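# Thread a pull stud into a tool holder's taper end

## Task

Turn the pull stud into the threaded hole at the tapered end of the tool holder until it is fully seated and snug by hand, without cross-threading or overtightening it.

## Robot and tools

Robot: two UR7e-type six-joint arms, left_arm and right_arm, each carrying a Robotiq 140 two-finger parallel gripper whose fingers do not fold. Nominal bases sit on either side of the scene origin (left on +y). Calibrated base poses in the scene frame: left_arm (+0.028, +0.508, +0.050) m, quat_wxyz (+1.000, 0, 0, +0.011); right_arm (-0.067, -0.435, +0.050) m, quat_wxyz (+1.000, 0, 0, +0.002).

Frames: the scene frame has its origin at table height midway between the nominal bases, +z up, +x out over the table, +y toward the left arm. Every hand pose, velocity and target for an arm is expressed in that arm's own base frame; fixed cameras and the table use the scene frame. The gripper frame: fingers extend along +z, close along y. end_effector_position is the pinch point between closed pads; fingertips extend about 33 mm past it at gaps up to 40 mm, about 9 mm when wide open. Reported hand positions can be off by a few centimetres.

The 20-number row (used by execute_actions and move): one flat list covering both arms. Numbers 1-10 are left: x, y, z (metres, absolute position of the pinch point in the left base frame), qw, qx, qy, qz (absolute orientation, w first), gripper position, force_limit, speed. Numbers 11-20 are the same for right. The three gripper numbers are each in [-1, 1]. position: +1 fully open (140 mm), about -0.8 pads touch, -1 closes until blocked. force_limit: pad force after a slow close, about 14 N at -1, 40 N at 0, 58 N at +1. speed: finger speed, about 30 mm/s at -1, 140 at 0, 250 at +1; faster closes squeeze harder. Both default to +1. An arm meant to stay put should get its last reported pose and its last gripper numbers repeated exactly every call.

execute_actions(actions, cameras): actions is a list of actions; each action is up to 15 rows, one per 1/30 s step, the last row held to fill 15 steps. Each target must be within 0.6 m of the gripper's current position along each gripper axis, or the action is refused for both arms. An empty list returns a full status with images.

move(target, speed, blend, stop_force, zero, blocking, cameras): drives each gripper in a straight line from its Hand target to the absolute poses given (one row, or up to 15 rows as waypoints, all sharing a 10 s budget). speed is path top speed in m/s, 0.002 to 3.6, default 0.25 (turn rate limit twice that in rad/s); one value or one per waypoint. blend is a corner radius in metres; 0 stops at each waypoint. stop_force (3 to 120 N, same for both arms) ends an arm's path when the wrist sensor feels that much push against the motion; useful for slow approaches, unreliable when the gripper rotates, and should be left out when pulling away from a contact. zero (with stop_force only) re-zeros before the move when true. blocking=false returns after about 0.5 s while motion continues (not allowed with stop_force). Paths do not avoid obstacles; avoid sweeping close to an arm's own base. The result adds a move: line, e.g. done, off_target, moving, held, fault, plus limits such as paced (pose clipped) or held (steps withheld).

wait(seconds 0-10, cameras): lets time pass holding commands. stop(cameras): brakes a running move; fingers keep moving. zoom_image(camera, region [x0,y0,x1,y1] pixels, at most 504 square) enlarges part of the latest image. zero_wrist_force(arm) re-zeros that arm's force/torque sensor. read_manual gives licence text only. finished_scene(scene 1 or 2) ends the scene irreversibly.

Cameras (672x504): cam_head_left, cam_head_right, cam_high, cam_low, cam_left_wrist, cam_right_wrist. The cameras argument takes names, ["all"] or [].

Result lines: end_effector_position, end_effector_quat_wxyz and velocities per arm; Hand target (where the arm is actually being sent; orientation may lag the command since it is clipped to 32 degrees from measured each step); Tool commands; Joint positions and torques; Wrist force and Wrist torque in gripper axes, plus the peak since last shown. object_status: 0 moving, 1 blocked while opening, 2 blocked while closing (a grip), 3 reached target or pads met. position_measured is in counts: 3 open, 75 about 100 mm, 139 about 60 mm, 200 about 20 mm, 230 closed. To tighten a grip raise force_limit and nudge position (e.g. -1 to -0.98). MOTOR HOT appears near 70 °C; at 85 °C the arm brakes for 30-60 s.

Hazards: a joint torque at its load limit (142 N m for the three big joints, 26.6 N m for wrist joints) or roughly 150 N of outside force stops the arm for 10 s. Arms are stiff, so aiming even slightly past firm contact can fault; approach slowly. Wrist joints can supply only about 12 N m of extra effort, so twisting a stiff thread hard strains them. Do not knock parts off the table, drop them, slam into things, or let the two arms collide or press each other; a gripper closing on the other gripper's fingers counts as a press. Release parts only when they are still. Something may nudge loose objects occasionally. The threaded joint must remain seated after the robot lets go.

Each tool is called after "Emit:" in YAML: its name, and indented under it one key for each argument.

## Session

Emit:
execute_actions:
  actions: []

Scene clock: 0.00 s.
left_arm: end_effector_position=(+0.6568, +0.3200, +0.3065) position_measured=3 object_status=3 end_effector_quat_wxyz=(-0.357, +0.890, +0.120, +0.258) | right_arm: end_effector_position=(+0.6485, -0.1120, +0.0618) position_measured=3 object_status=3 end_effector_quat_wxyz=(+0.020, +0.894, -0.071, +0.442)
Joint positions: left_arm=[-0.056 -1.389 1.732 -2.414 -0.771 3.034] | right_arm=[-0.529 -1.108 2.325 -3.662 -1.252 2.92]
Joint velocities: within noise
Joint torques (N m): no reading
Wrist force (N): no reading
Wrist torque (N m): no reading
Wrist force, peak (N): no reading
Hand target: left_arm +0.6568, +0.3200, +0.3065; -0.357, +0.890, +0.120, +0.258 | right_arm +0.6485, -0.1120, +0.0618; +0.020, +0.894, -0.071, +0.442
Tool commands: left_gripper/position=+1.0 left_gripper/force_limit=+1.0 left_gripper/speed=+1.0 right_gripper/position=+1.0 right_gripper/force_limit=+1.0 right_gripper/speed=+1.0

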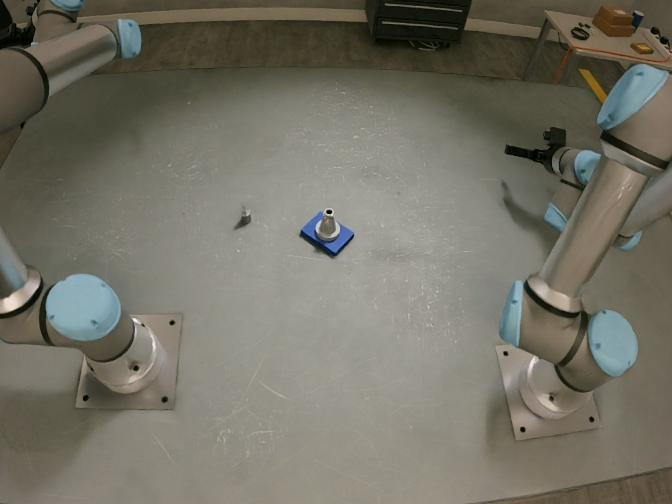

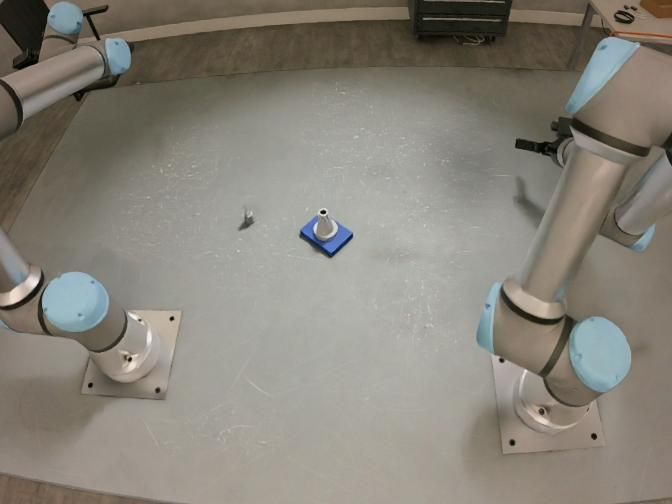

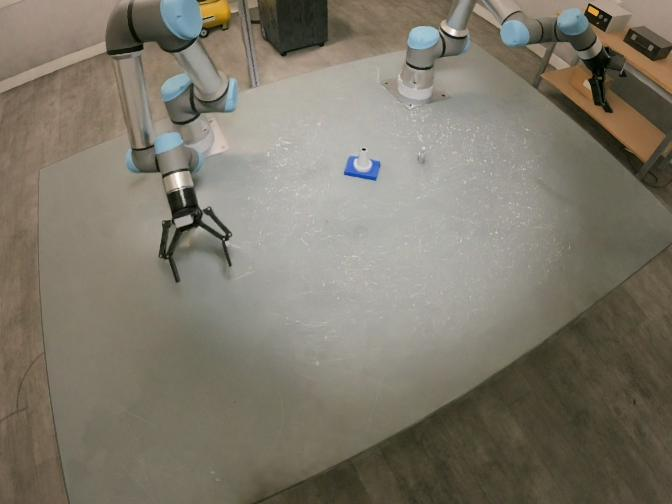

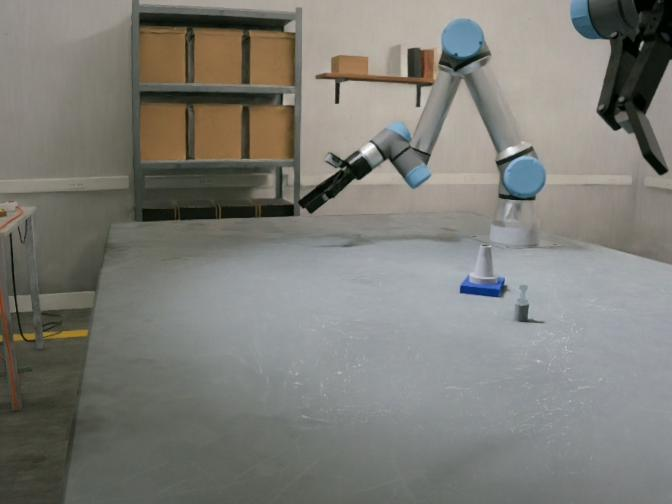

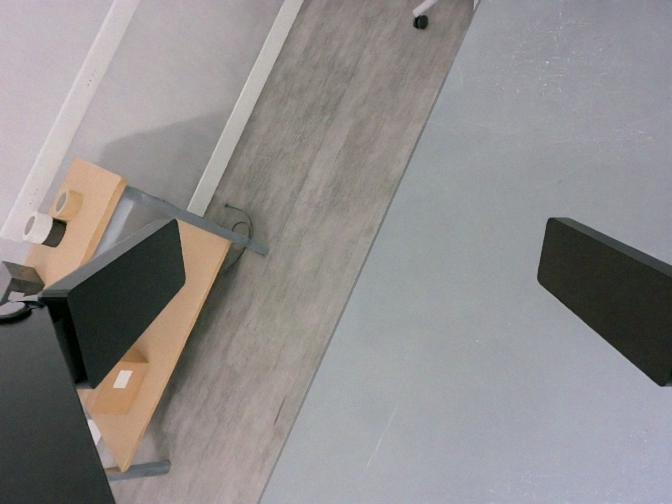

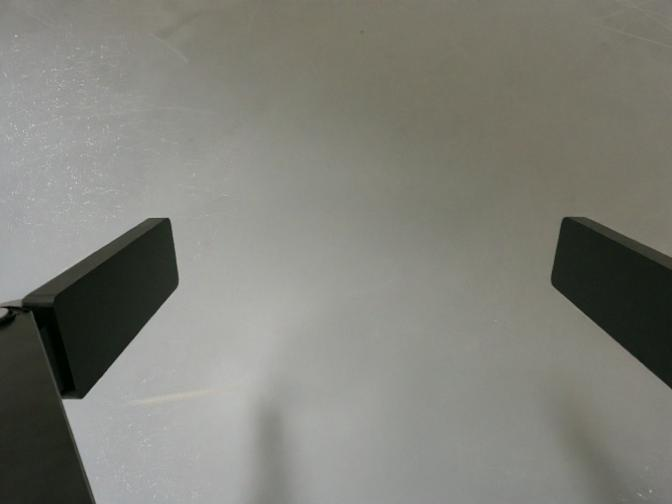

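Emit:
zoom_image:
  camera: "cam_head_left"
  region: [220, 180, 380, 280]

Emit:
zoom_image:
  camera: "cam_low"
  region: [430, 220, 580, 340]

Emit:
zoom_image:
  camera: "cam_high"
  region: [320, 130, 450, 200]

Emit:
zoom_image:
  camera: "cam_head_right"
  region: [220, 180, 380, 280]

Scaled by 3.150 from the camera's 672x504 image, which has a finer 960x720 frame.

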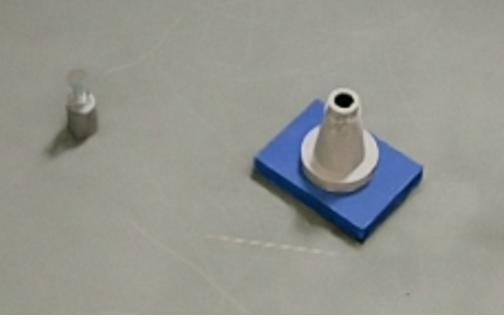

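Scaled by 3.360 from the camera's 672x504 image, which has a finer 960x720 frame.

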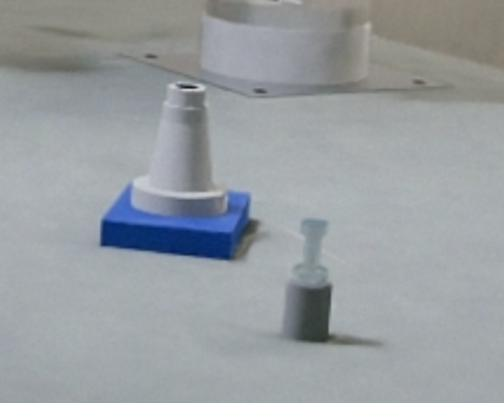

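Scaled by 3.877 from the camera's 672x504 image, which has a finer 960x720 frame.

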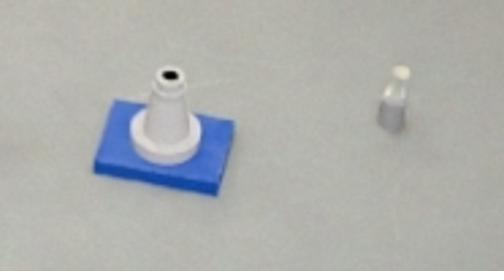

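Scaled by 3.150 from the camera's 672x504 image, which has a finer 960x720 frame.

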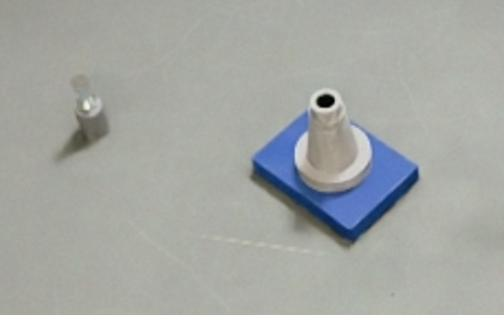

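Emit:
move:
  target: [0.38,-0.20,0.28,0,1,0,0,1,1,1,0.43,0.30,0.28,0,1,0,0,1,1,1]
  speed: 0.4
  cameras: ["all"]

Scene clock: 42.70 s.
left_arm: end_effector_position=(+0.3801, -0.1999, +0.2799) position_measured=3 object_status=3 end_effector_quat_wxyz=(+0.000, +1.000, +0.000, +0.000) | right_arm: end_effector_position=(+0.4300, +0.3000, +0.2799) position_measured=3 object_status=3 end_effector_quat_wxyz=(+0.000, +1.000, +0.000, +0.000)
Joint positions: left_arm=[-0.8 -1.768 1.738 -1.54 -1.571 2.342] | right_arm=[0.352 -1.535 1.525 -1.561 -1.571 3.494]
Joint torques (N m): left_arm=[-4.68 -27.02 -29.67 -0.26 -1.86 1.1] | right_arm=[2.04 -36.69 -35.08 -1.08 -1.59 0.05]
Wrist force (N): left_arm=[-1.5 2.4 -1.2] | right_arm=[-1.9 0.7 -0.4]
Wrist torque (N m): left_arm=[0.25 -0.06 -0.26] | right_arm=[-0.02 0.03 0.36]
Wrist force, peak (N): left_arm=[-2.8 5.3 -1.4] | right_arm=[-2.2 -1.8 -2.0]
Hand target: left_arm +0.3800, -0.2000, +0.2800; +0.000, +1.000, +0.000, +0.000 | right_arm +0.4300, +0.3000, +0.2800; +0.000, +1.000, +0.000, +0.000
Off the commanded pose: left_arm 0.000 m, 0 deg | right_arm 0.000 m, 0 deg.
move: done

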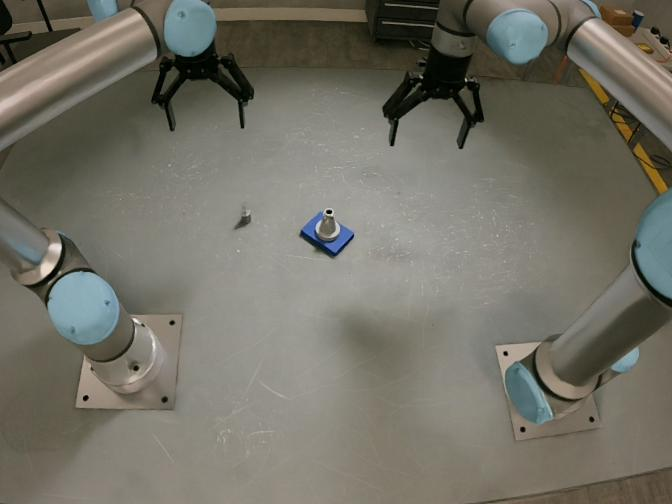

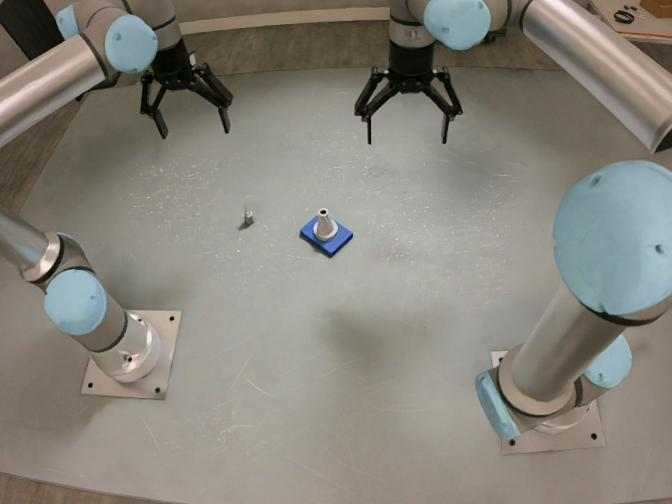

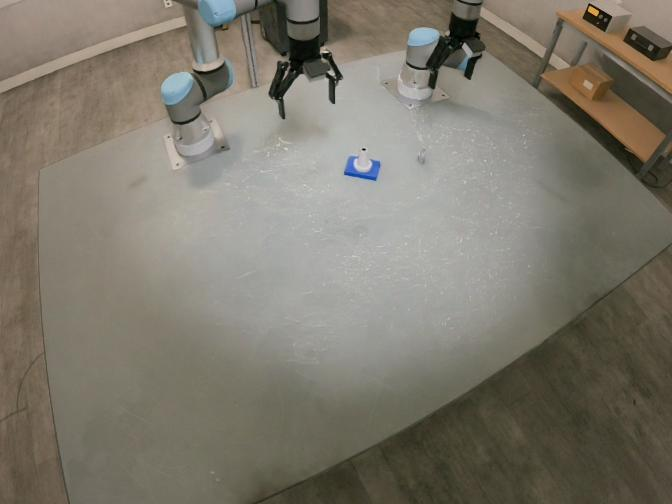

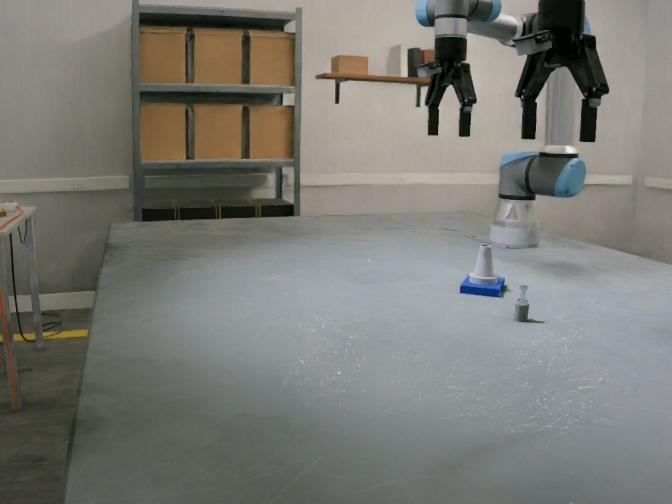

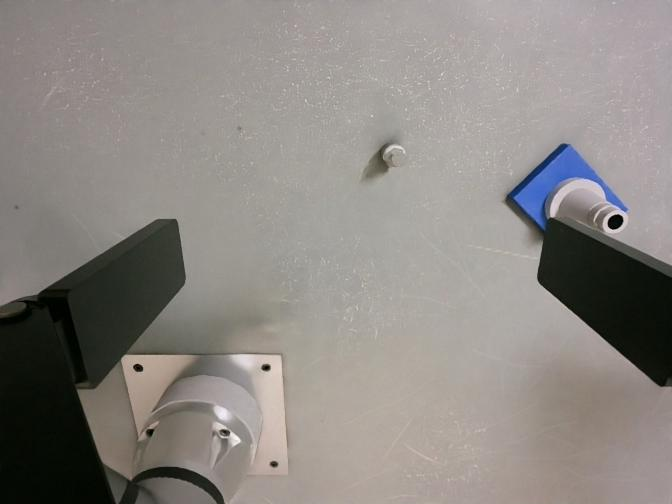

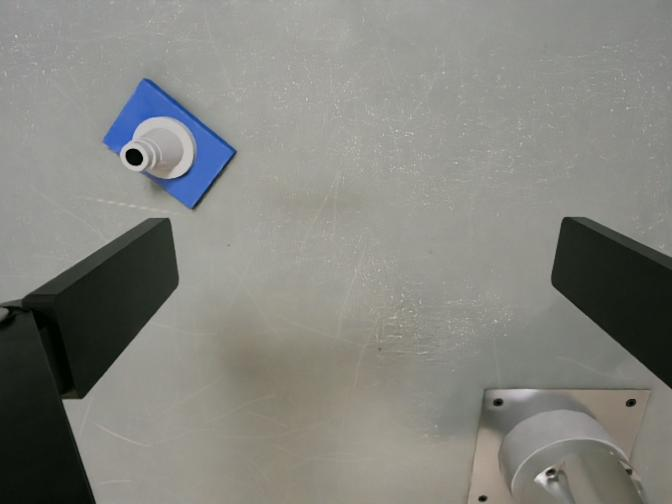

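Emit:
zoom_image:
  camera: "cam_left_wrist"
  region: [340, 110, 460, 200]

Emit:
zoom_image:
  camera: "cam_right_wrist"
  region: [90, 60, 250, 220]

Emit:
zoom_image:
  camera: "cam_left_wrist"
  region: [500, 130, 660, 250]

Scaled by 4.200 from the camera's 672x504 image, which has a finer 960x720 frame.

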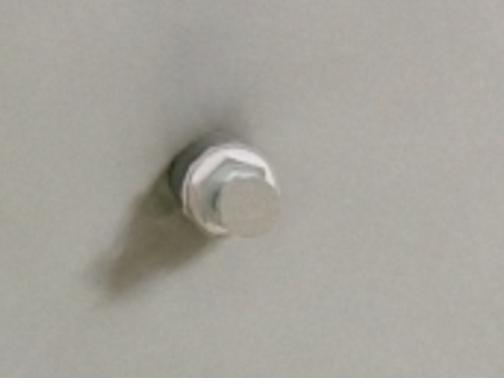

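Scaled by 3.150 from the camera's 672x504 image, which has a finer 960x720 frame.

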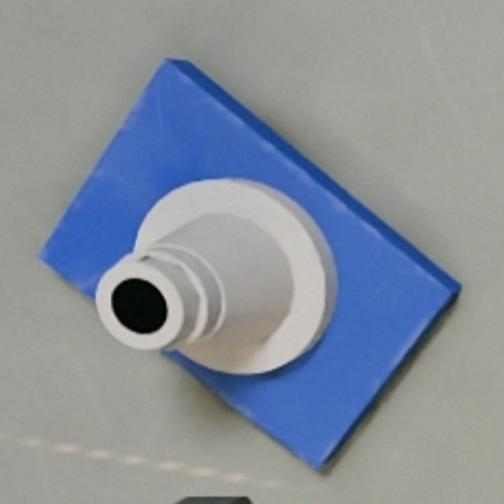

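Scaled by 3.150 from the camera's 672x504 image, which has a finer 960x720 frame.

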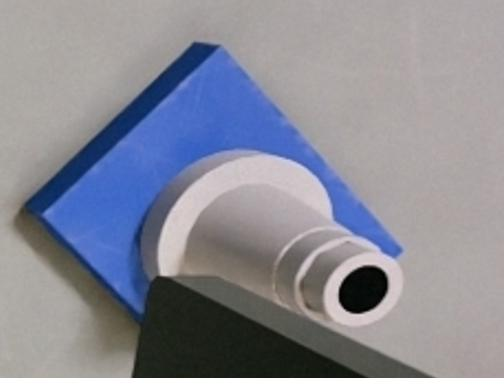

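Emit:
move:
  target: [0.3872,-0.2508,0.10,0,1,0,0,1,1,1,0.3675,0.3665,0.065,-0.25,0.75,0.433,0.433,1,1,1]
  speed: 0.3
  cameras: ["all"]

Emit:
zoom_image:
  camera: "cam_left_wrist"
  region: [250, 170, 430, 300]

Emit:
zoom_image:
  camera: "cam_right_wrist"
  region: [180, 130, 500, 370]

Emit:
zoom_image:
  camera: "cam_low"
  region: [430, 210, 580, 330]

Scene clock: 140.63 s.
left_arm: end_effector_position=(+0.3872, -0.2508, +0.1000) position_measured=3 object_status=3 end_effector_quat_wxyz=(+0.000, +1.000, +0.000, +0.000) | right_arm: end_effector_position=(+0.3675, +0.3664, +0.0649) position_measured=3 object_status=3 end_effector_quat_wxyz=(-0.250, +0.750, +0.433, +0.433)
Joint positions: left_arm=[-0.868 -1.59 2.057 -2.037 -1.571 2.274] | right_arm=[-0.001 -1.13 2.762 -3.916 -0.723 2.427]
Joint torques (N m): left_arm=[8.87 -32.58 -30.61 -0.63 1.67 1.8] | right_arm=[8.14 -18.6 -11.21 -4.51 2.12 -1.44]
Wrist force (N): left_arm=[-0.8 2.4 -1.7] | right_arm=[0.5 -0.5 1.1]
Wrist torque (N m): left_arm=[0.25 -0.23 -0.05] | right_arm=[-0.12 -0.03 0.00]
Wrist force, peak (N): left_arm=[-1.8 2.5 -2.4] | right_arm=[-0.6 0.9 -2.0]
Hand target: left_arm +0.3872, -0.2508, +0.1000; +0.000, +1.000, +0.000, +0.000 | right_arm +0.3675, +0.3665, +0.0650; -0.250, +0.750, +0.433, +0.433
Off the commanded pose: left_arm 0.000 m, 0 deg | right_arm 0.000 m, 0 deg.
move: done

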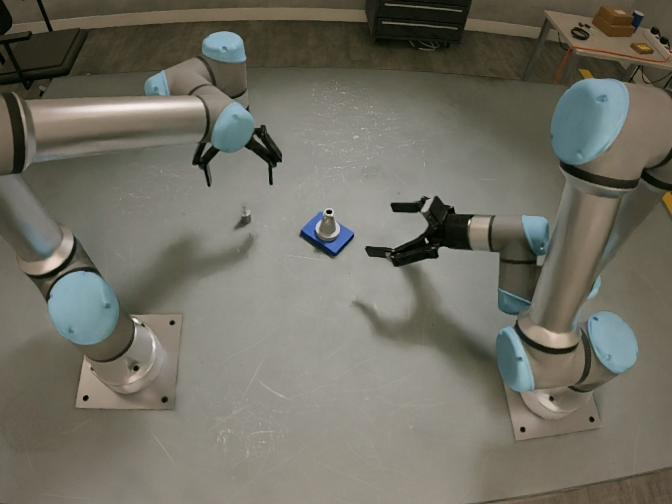

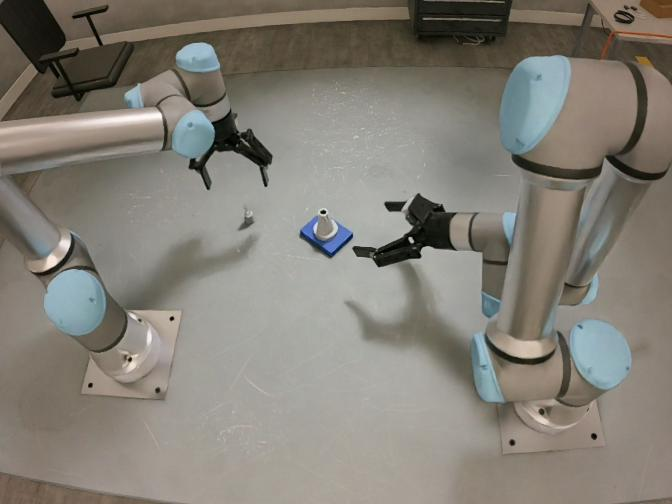

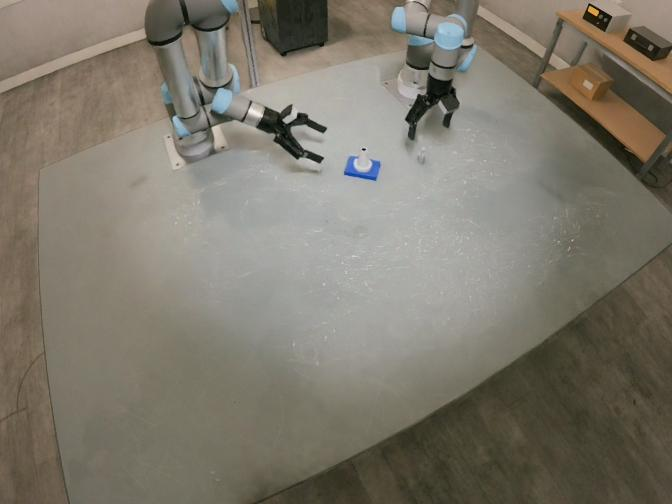

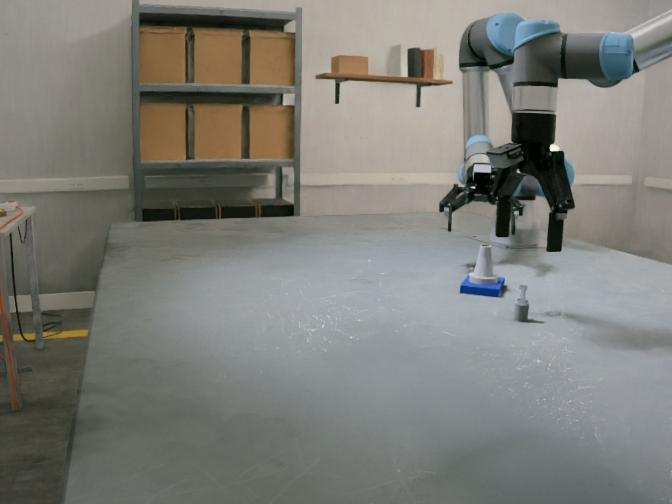

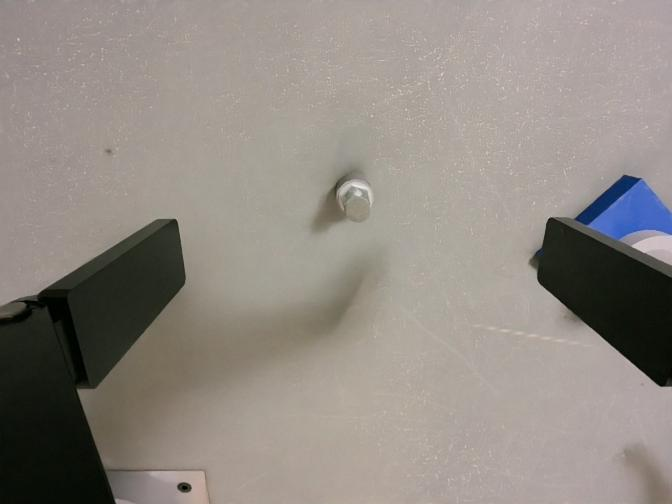

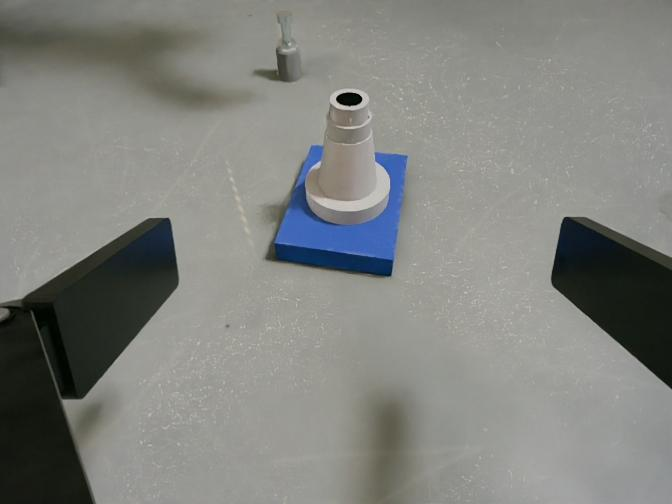

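Scaled by 2.800 from the camera's 672x504 image, which has a finer 960x720 frame.

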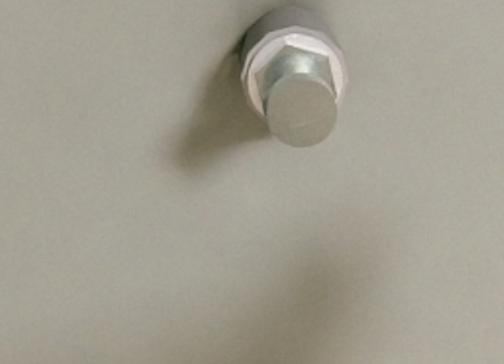

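Scaled by 1.575 from the camera's 672x504 image, which has a finer 960x720 frame.

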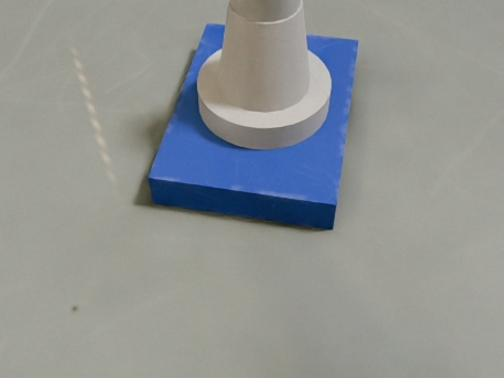

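Scaled by 3.360 from the camera's 672x504 image, which has a finer 960x720 frame.

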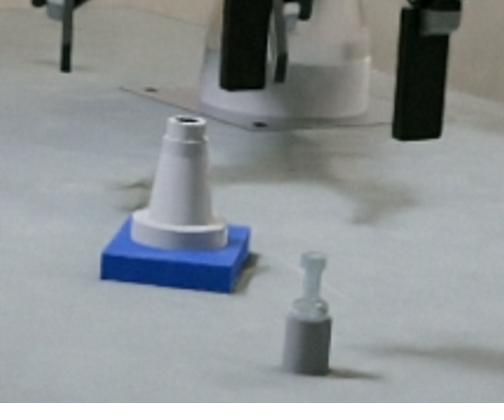

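Emit:
move:
  target:
    - [0.3877,-0.2532,0.10,0,1,0,0,-0.2,0,0,0.3675,0.3665,0.065,-0.25,0.75,0.433,0.433,1,1,1]
    - [0.3877,-0.2532,0.032,0,1,0,0,-0.2,0,0,0.3675,0.3665,0.065,-0.25,0.75,0.433,0.433,1,1,1]
  speed: 0.15
  cameras: ["cam_left_wrist","cam_low","cam_head_left","cam_high"]

Emit:
zoom_image:
  camera: "cam_left_wrist"
  region: [260, 170, 420, 290]

Emit:
zoom_image:
  camera: "cam_low"
  region: [480, 250, 580, 330]

Scene clock: 201.10 s.
left_arm: end_effector_position=(+0.3877, -0.2532, +0.0320) position_measured=154 object_status=3 end_effector_quat_wxyz=(+0.000, +1.000, +0.000, +0.000) | right_arm: end_effector_position=(+0.3675, +0.3665, +0.0650) position_measured=3 object_status=3 end_effector_quat_wxyz=(-0.250, +0.750, +0.433, +0.433)
Joint positions: left_arm=[-0.871 -1.486 2.154 -2.238 -1.571 2.271] | right_arm=[-0.001 -1.13 2.762 -3.917 -0.722 2.427]
Joint torques (N m): left_arm=[7.71 -27.4 -23.14 -2.76 1.42 1.61] | right_arm=[7.61 -35.33 -12.16 -1.48 3.03 -1.51]
Wrist force (N): left_arm=[-1.3 2.5 -1.4] | right_arm=[0.6 -0.8 1.0]
Wrist torque (N m): left_arm=[0.26 -0.12 -0.06] | right_arm=[-0.18 -0.06 0.01]
Wrist force, peak (N): left_arm=[-1.1 2.4 -3.8] | right_arm=[0.7 -0.7 1.3]
Hand target: left_arm +0.3877, -0.2532, +0.0320; +0.000, +1.000, +0.000, +0.000 | right_arm +0.3675, +0.3665, +0.0650; -0.250, +0.750, +0.433, +0.433
Off the commanded pose: left_arm 0.000 m, 0 deg | right_arm 0.000 m, 0 deg.
move: done
Images, in order (width x height): cam_head_left 672x504, cam_high 672x504, cam_low 672x504, cam_left_wrist 672x504.

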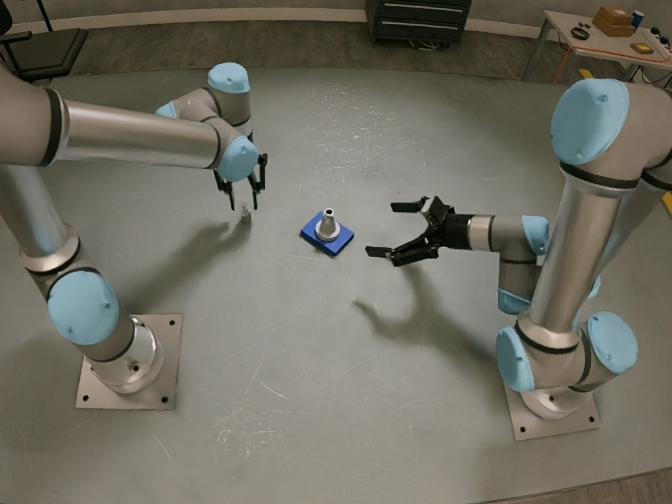

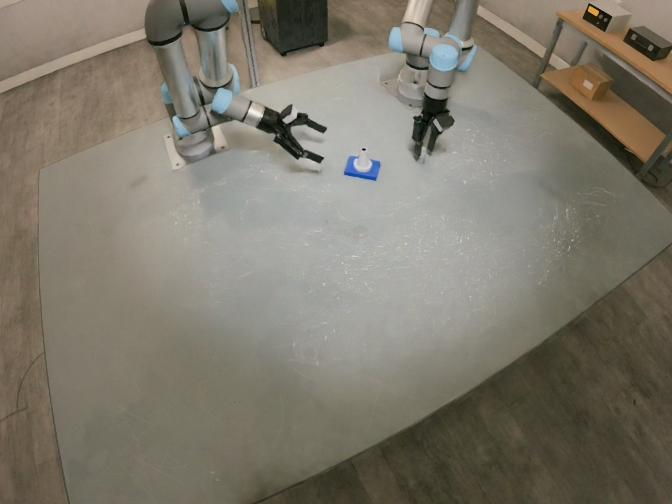

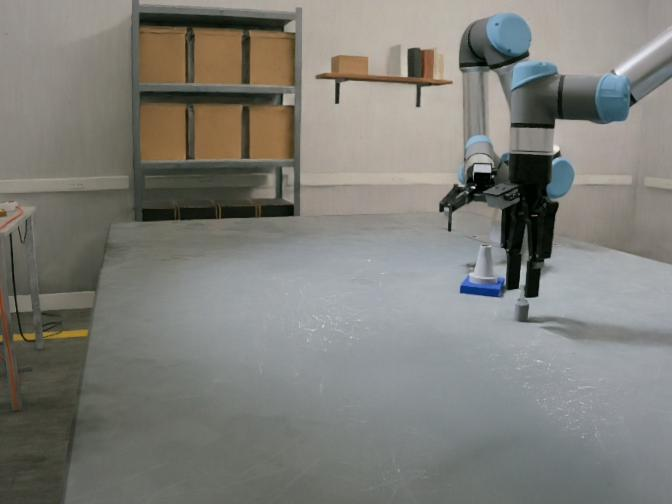

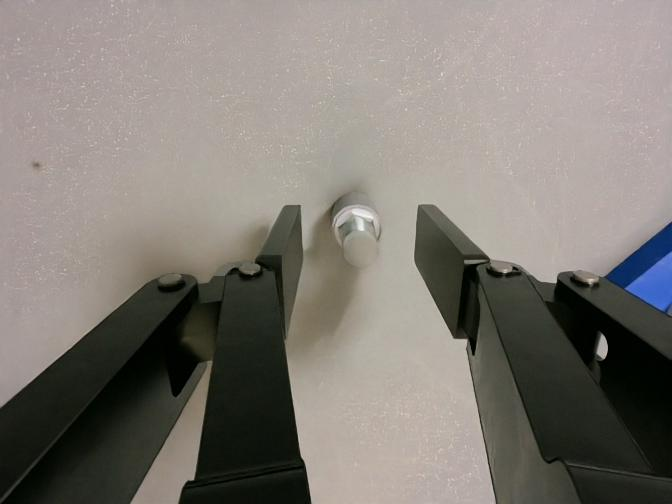

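Scaled by 3.150 from the camera's 672x504 image, which has a finer 960x720 frame.

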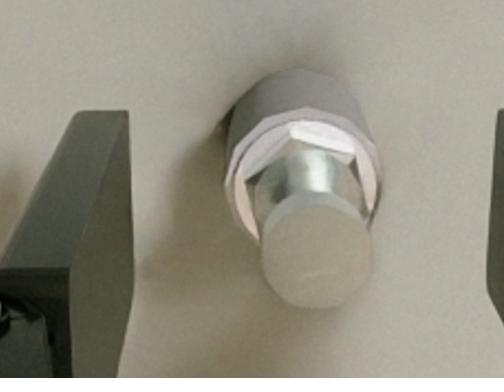

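Scaled by 5.040 from the camera's 672x504 image, which has a finer 960x720 frame.

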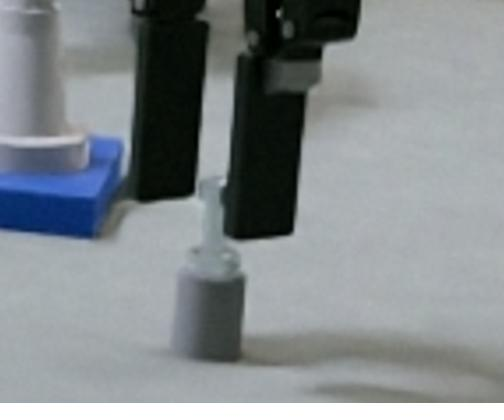

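Emit:
move:
  target:
    - [0.388,-0.2532,0.021,0,1,0,0,-0.2,0,0,0.3675,0.3665,0.065,-0.25,0.75,0.433,0.433,1,1,1]
    - [0.388,-0.2532,0.021,0,1,0,0,-1,-1,-1,0.3675,0.3665,0.065,-0.25,0.75,0.433,0.433,1,1,1]
    - [0.388,-0.2532,0.021,0,1,0,0,-0.2,-1,-1,0.3675,0.3665,0.065,-0.25,0.75,0.433,0.433,1,1,1]
    - [0.388,-0.2532,0.021,0,0.7071,0.7071,0,-0.2,-1,-1,0.3675,0.3665,0.065,-0.25,0.75,0.433,0.433,1,1,1]
  speed: 0.3
  cameras: ["cam_left_wrist","cam_low"]

Emit:
zoom_image:
  camera: "cam_left_wrist"
  region: [260, 170, 420, 290]

Emit:
zoom_image:
  camera: "cam_low"
  region: [480, 250, 580, 330]

Scene clock: 225.27 s.
left_arm: end_effector_position=(+0.3880, -0.2532, +0.0210) position_measured=154 object_status=3 end_effector_quat_wxyz=(+0.000, +0.707, +0.707, +0.000) | right_arm: end_effector_position=(+0.3675, +0.3665, +0.0650) position_measured=3 object_status=3 end_effector_quat_wxyz=(-0.250, +0.750, +0.433, +0.433)
Joint positions: left_arm=[-0.87 -1.466 2.167 -2.272 -1.571 0.701] | right_arm=[-0.001 -1.13 2.762 -3.917 -0.722 2.427]
Joint torques (N m): left_arm=[-3.63 -35.55 -12.82 -4.08 0.97 -1.37] | right_arm=[-0.37 -35.88 -11.33 -1.63 1.32 -1.39]
Wrist force (N): left_arm=[-1.2 2.1 -1.7] | right_arm=[0.7 -0.5 1.1]
Wrist torque (N m): left_arm=[0.21 -0.14 -0.27] | right_arm=[-0.12 -0.09 0.01]
Wrist force, peak (N): left_arm=[-1.7 0.9 -12.7] | right_arm=[1.0 -0.5 1.2]
Hand target: left_arm +0.3880, -0.2532, +0.0210; +0.000, +0.707, +0.707, +0.000 | right_arm +0.3675, +0.3665, +0.0650; -0.250, +0.750, +0.433, +0.433
Off the commanded pose: left_arm 0.000 m, 0 deg | right_arm 0.000 m, 0 deg.
move: done
Images, in order (width x height): cam_low 672x504, cam_left_wrist 672x504.

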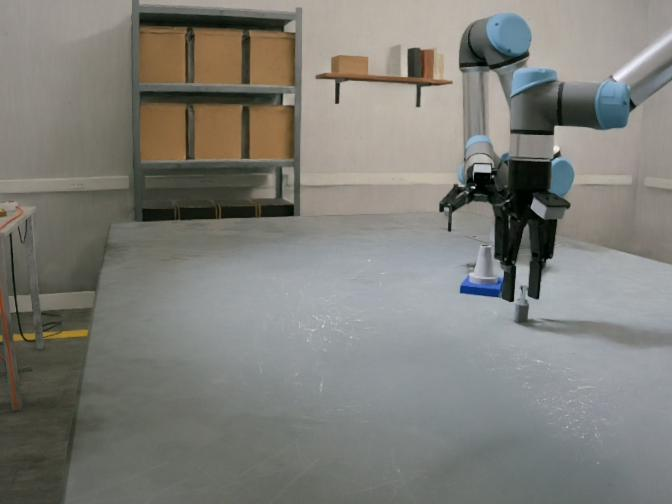

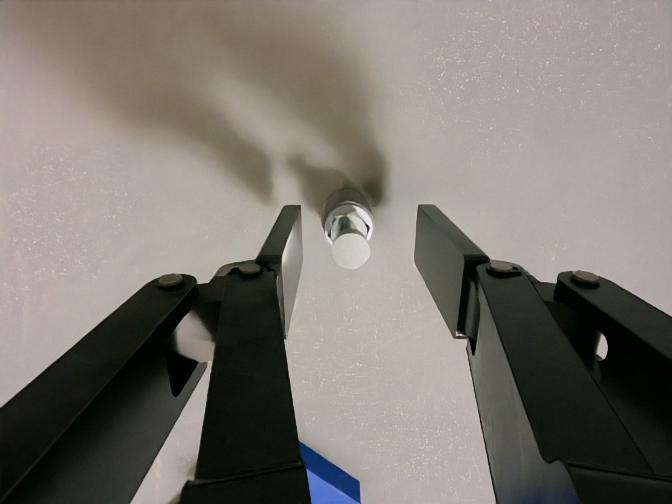

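Scaled by 3.150 from the camera's 672x504 image, which has a finer 960x720 frame.

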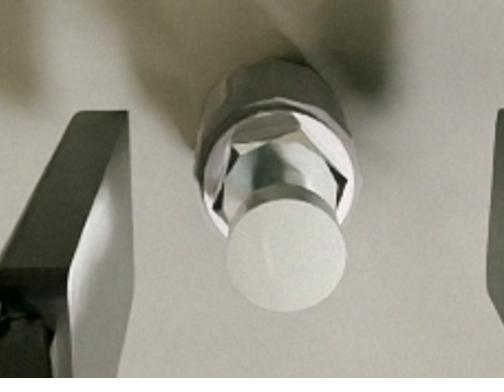

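Scaled by 5.040 from the camera's 672x504 image, which has a finer 960x720 frame.

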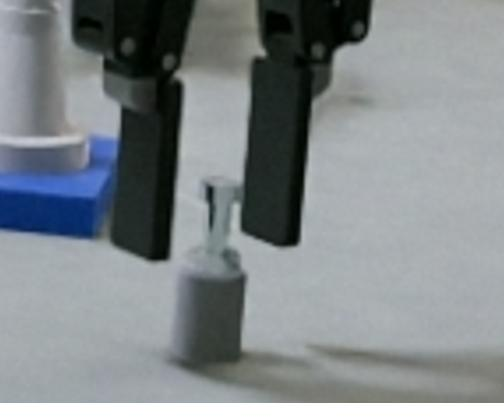

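Emit:
move:
  target:
    - [0.388,-0.2532,0.0235,0,0.7071,0.7071,0,-0.2,-1,-1,0.3675,0.3665,0.065,-0.25,0.75,0.433,0.433,1,1,1]
    - [0.388,-0.2532,0.0235,0,0.7071,0.7071,0,-1,0.5,-1,0.3675,0.3665,0.065,-0.25,0.75,0.433,0.433,1,1,1]
  speed: 0.1
  cameras: ["cam_left_wrist","cam_low"]

Emit:
zoom_image:
  camera: "cam_left_wrist"
  region: [260, 170, 420, 290]

Emit:
zoom_image:
  camera: "cam_low"
  region: [480, 250, 580, 330]

Scene clock: 247.13 s.
left_arm: end_effector_position=(+0.3880, -0.2532, +0.0235) position_measured=212 object_status=0 end_effector_quat_wxyz=(+0.000, +0.707, +0.707, +0.000) | right_arm: end_effector_position=(+0.3675, +0.3665, +0.0650) position_measured=3 object_status=3 end_effector_quat_wxyz=(-0.250, +0.750, +0.433, +0.433)
Joint positions: left_arm=[-0.87 -1.471 2.164 -2.264 -1.571 0.701] | right_arm=[-0.001 -1.13 2.762 -3.917 -0.722 2.427]
Joint torques (N m): left_arm=[8.3 -13.85 -14.07 -5.26 8.19 -0.5] | right_arm=[-5.15 -34.63 -11.82 -1.54 0.39 -1.37]
Wrist force (N): left_arm=[1.3 -24.3 -32.5] | right_arm=[0.6 -0.6 1.0]
Wrist torque (N m): left_arm=[0.81 -0.17 -0.24] | right_arm=[-0.15 -0.05 0.01]
Wrist force, peak (N): left_arm=[1.0 -24.3 -32.6] | right_arm=[0.5 -0.5 1.4]
Hand target: left_arm +0.3880, -0.2532, +0.0235; +0.000, +0.707, +0.707, +0.000 | right_arm +0.3675, +0.3665, +0.0650; -0.250, +0.750, +0.433, +0.433
Off the commanded pose: left_arm 0.000 m, 0 deg | right_arm 0.000 m, 0 deg.
move: done
Images, in order (width x height): cam_low 672x504, cam_left_wrist 672x504.

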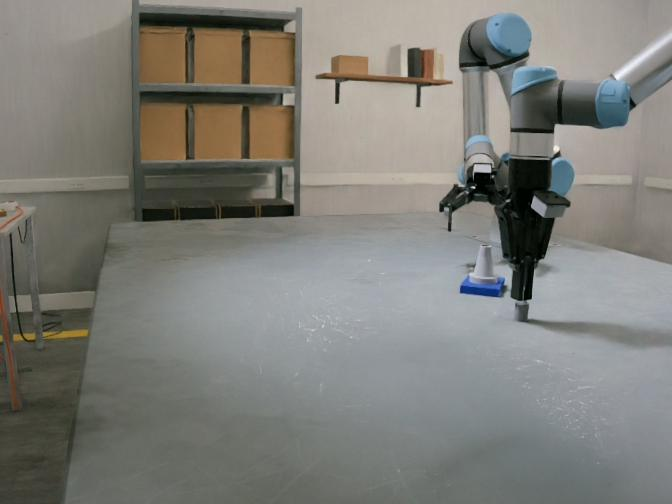

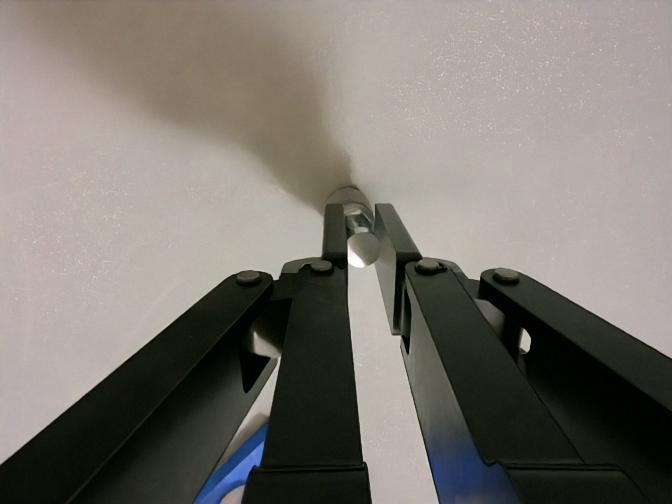

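Scaled by 3.150 from the camera's 672x504 image, which has a finer 960x720 frame.

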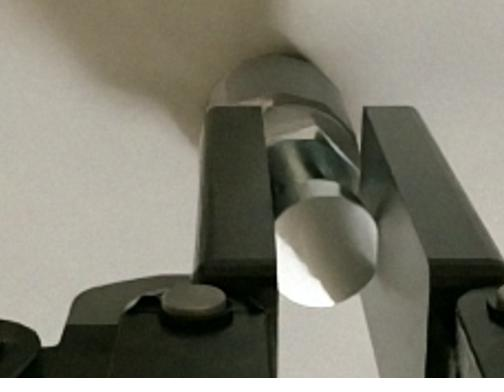

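Scaled by 5.040 from the camera's 672x504 image, which has a finer 960x720 frame.

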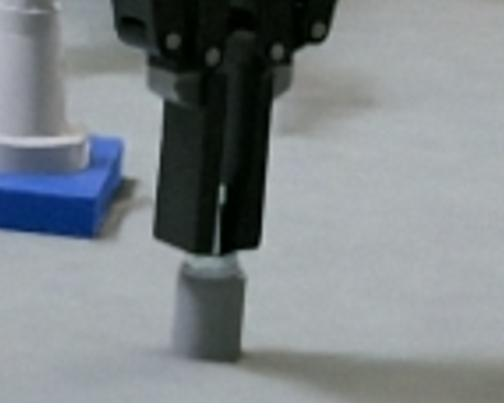

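Emit:
move:
  target:
    - [0.388,-0.2532,0.0235,0,0.7071,0.7071,0,-0.3,-1,-1,0.3675,0.3665,0.065,-0.25,0.75,0.433,0.433,1,1,1]
    - [0.388,-0.2532,0.031,0,0.7071,0.7071,0,-0.3,-1,-1,0.3675,0.3665,0.065,-0.25,0.75,0.433,0.433,1,1,1]
  speed: 0.1
  cameras: ["cam_left_wrist","cam_low"]

Emit:
zoom_image:
  camera: "cam_left_wrist"
  region: [260, 170, 420, 290]

Emit:
zoom_image:
  camera: "cam_low"
  region: [480, 250, 580, 330]

Scene clock: 259.17 s.
left_arm: end_effector_position=(+0.3880, -0.2532, +0.0311) position_measured=167 object_status=3 end_effector_quat_wxyz=(+0.000, +0.707, +0.707, +0.000) | right_arm: end_effector_position=(+0.3675, +0.3665, +0.0650) position_measured=3 object_status=3 end_effector_quat_wxyz=(-0.250, +0.750, +0.433, +0.433)
Joint positions: left_arm=[-0.87 -1.484 2.155 -2.241 -1.571 0.701] | right_arm=[-0.001 -1.13 2.762 -3.917 -0.722 2.427]
Joint torques (N m): left_arm=[8.31 -18.2 -18.76 -4.66 -1.99 1.48] | right_arm=[-7.48 -34.44 -11.41 -1.57 -0.47 -1.34]
Wrist force (N): left_arm=[-0.8 0.4 -1.9] | right_arm=[0.4 -0.5 1.3]
Wrist torque (N m): left_arm=[-0.16 -0.22 -0.25] | right_arm=[-0.13 -0.01 0.01]
Wrist force, peak (N): left_arm=[1.1 -24.8 -32.9] | right_arm=[0.7 -0.5 1.4]
Hand target: left_arm +0.3880, -0.2532, +0.0310; +0.000, +0.707, +0.707, +0.000 | right_arm +0.3675, +0.3665, +0.0650; -0.250, +0.750, +0.433, +0.433
Off the commanded pose: left_arm 0.000 m, 0 deg | right_arm 0.000 m, 0 deg.
move: done
Images, in order (width x height): cam_low 672x504, cam_left_wrist 672x504.

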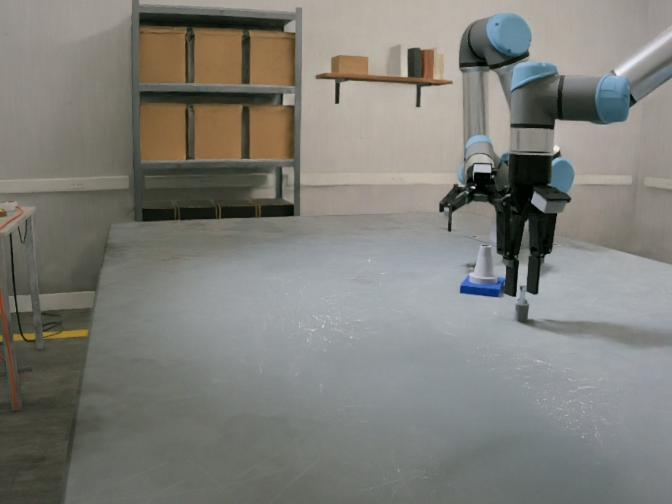

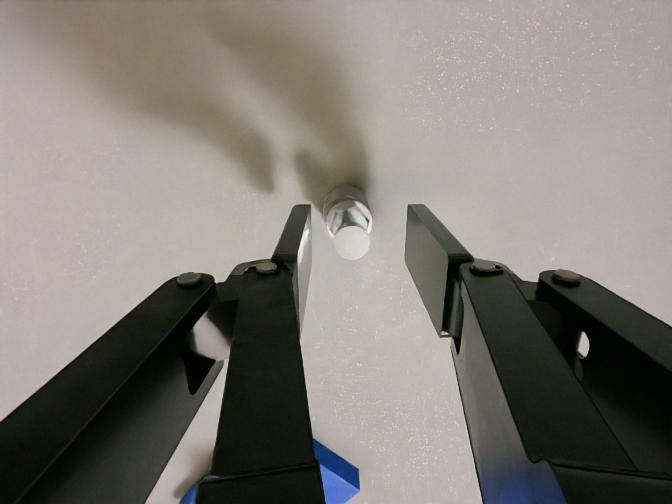

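Scaled by 3.150 from the camera's 672x504 image, which has a finer 960x720 frame.

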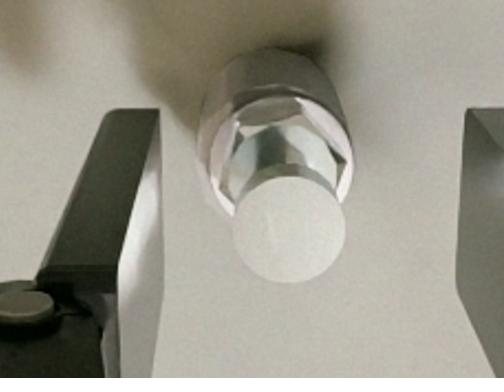

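Scaled by 5.040 from the camera's 672x504 image, which has a finer 960x720 frame.

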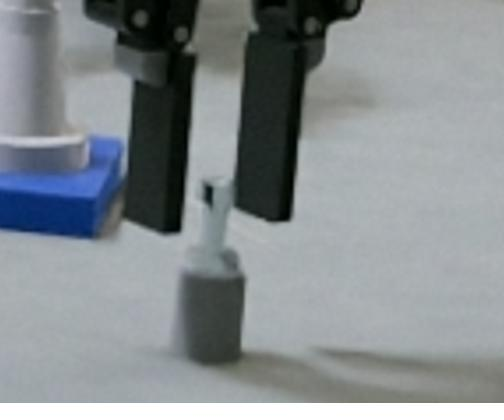

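Emit:
move:
  target:
    - [0.3844,-0.2532,0.031,0,0.7071,0.7071,0,-0.3,-1,-1,0.3675,0.3665,0.065,-0.25,0.75,0.433,0.433,1,1,1]
    - [0.3844,-0.2532,0.0255,0,0.7071,0.7071,0,-0.3,-1,-1,0.3675,0.3665,0.065,-0.25,0.75,0.433,0.433,1,1,1]
    - [0.3844,-0.2532,0.0255,0,0.7071,0.7071,0,-1,-1,-1,0.3675,0.3665,0.065,-0.25,0.75,0.433,0.433,1,1,1]
  speed: 0.1
  cameras: ["cam_left_wrist","cam_low"]

Emit:
zoom_image:
  camera: "cam_left_wrist"
  region: [260, 170, 420, 290]

Scene clock: 279.47 s.
left_arm: end_effector_position=(+0.3844, -0.2532, +0.0255) position_measured=209 object_status=2 end_effector_quat_wxyz=(+0.000, +0.707, +0.707, +0.000) | right_arm: end_effector_position=(+0.3675, +0.3665, +0.0650) position_measured=3 object_status=3 end_effector_quat_wxyz=(-0.250, +0.750, +0.433, +0.433)
Joint positions: left_arm=[-0.876 -1.481 2.17 -2.259 -1.571 0.695] | right_arm=[-0.001 -1.13 2.762 -3.917 -0.722 2.427]
Joint torques (N m): left_arm=[7.78 -33.5 -26.66 -0.74 -1.42 1.69] | right_arm=[-7.07 -36.18 -10.97 -1.67 -0.5 -1.28]
Wrist force (N): left_arm=[-0.5 0.0 -3.0] | right_arm=[0.6 -0.5 1.1]
Wrist torque (N m): left_arm=[-0.14 -0.22 -0.07] | right_arm=[-0.13 -0.05 0.01]
Wrist force, peak (N): left_arm=[-0.5 0.0 -3.0] | right_arm=[0.8 -0.5 1.3]
Hand target: left_arm +0.3844, -0.2532, +0.0255; +0.000, +0.707, +0.707, +0.000 | right_arm +0.3675, +0.3665, +0.0650; -0.250, +0.750, +0.433, +0.433
Off the commanded pose: left_arm 0.000 m, 0 deg | right_arm 0.000 m, 0 deg.
move: done
Images, in order (width x height): cam_low 672x504, cam_left_wrist 672x504.

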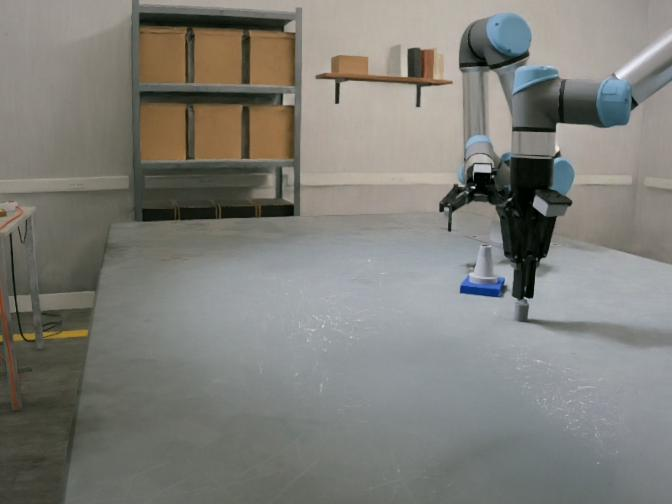

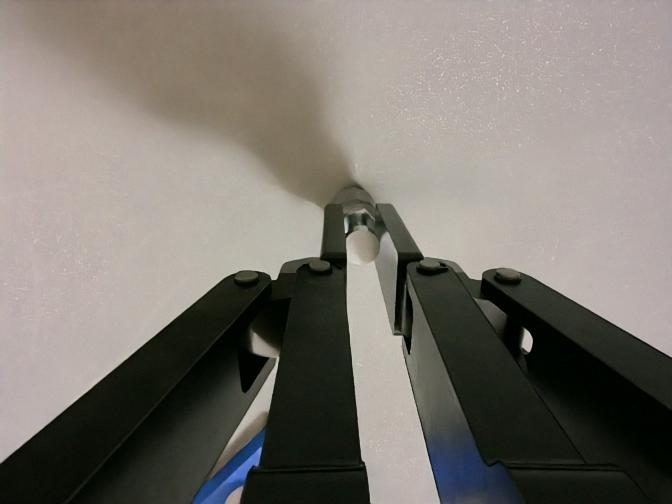

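Scaled by 3.150 from the camera's 672x504 image, which has a finer 960x720 frame.

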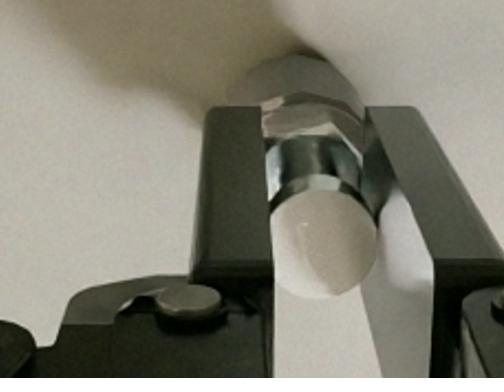

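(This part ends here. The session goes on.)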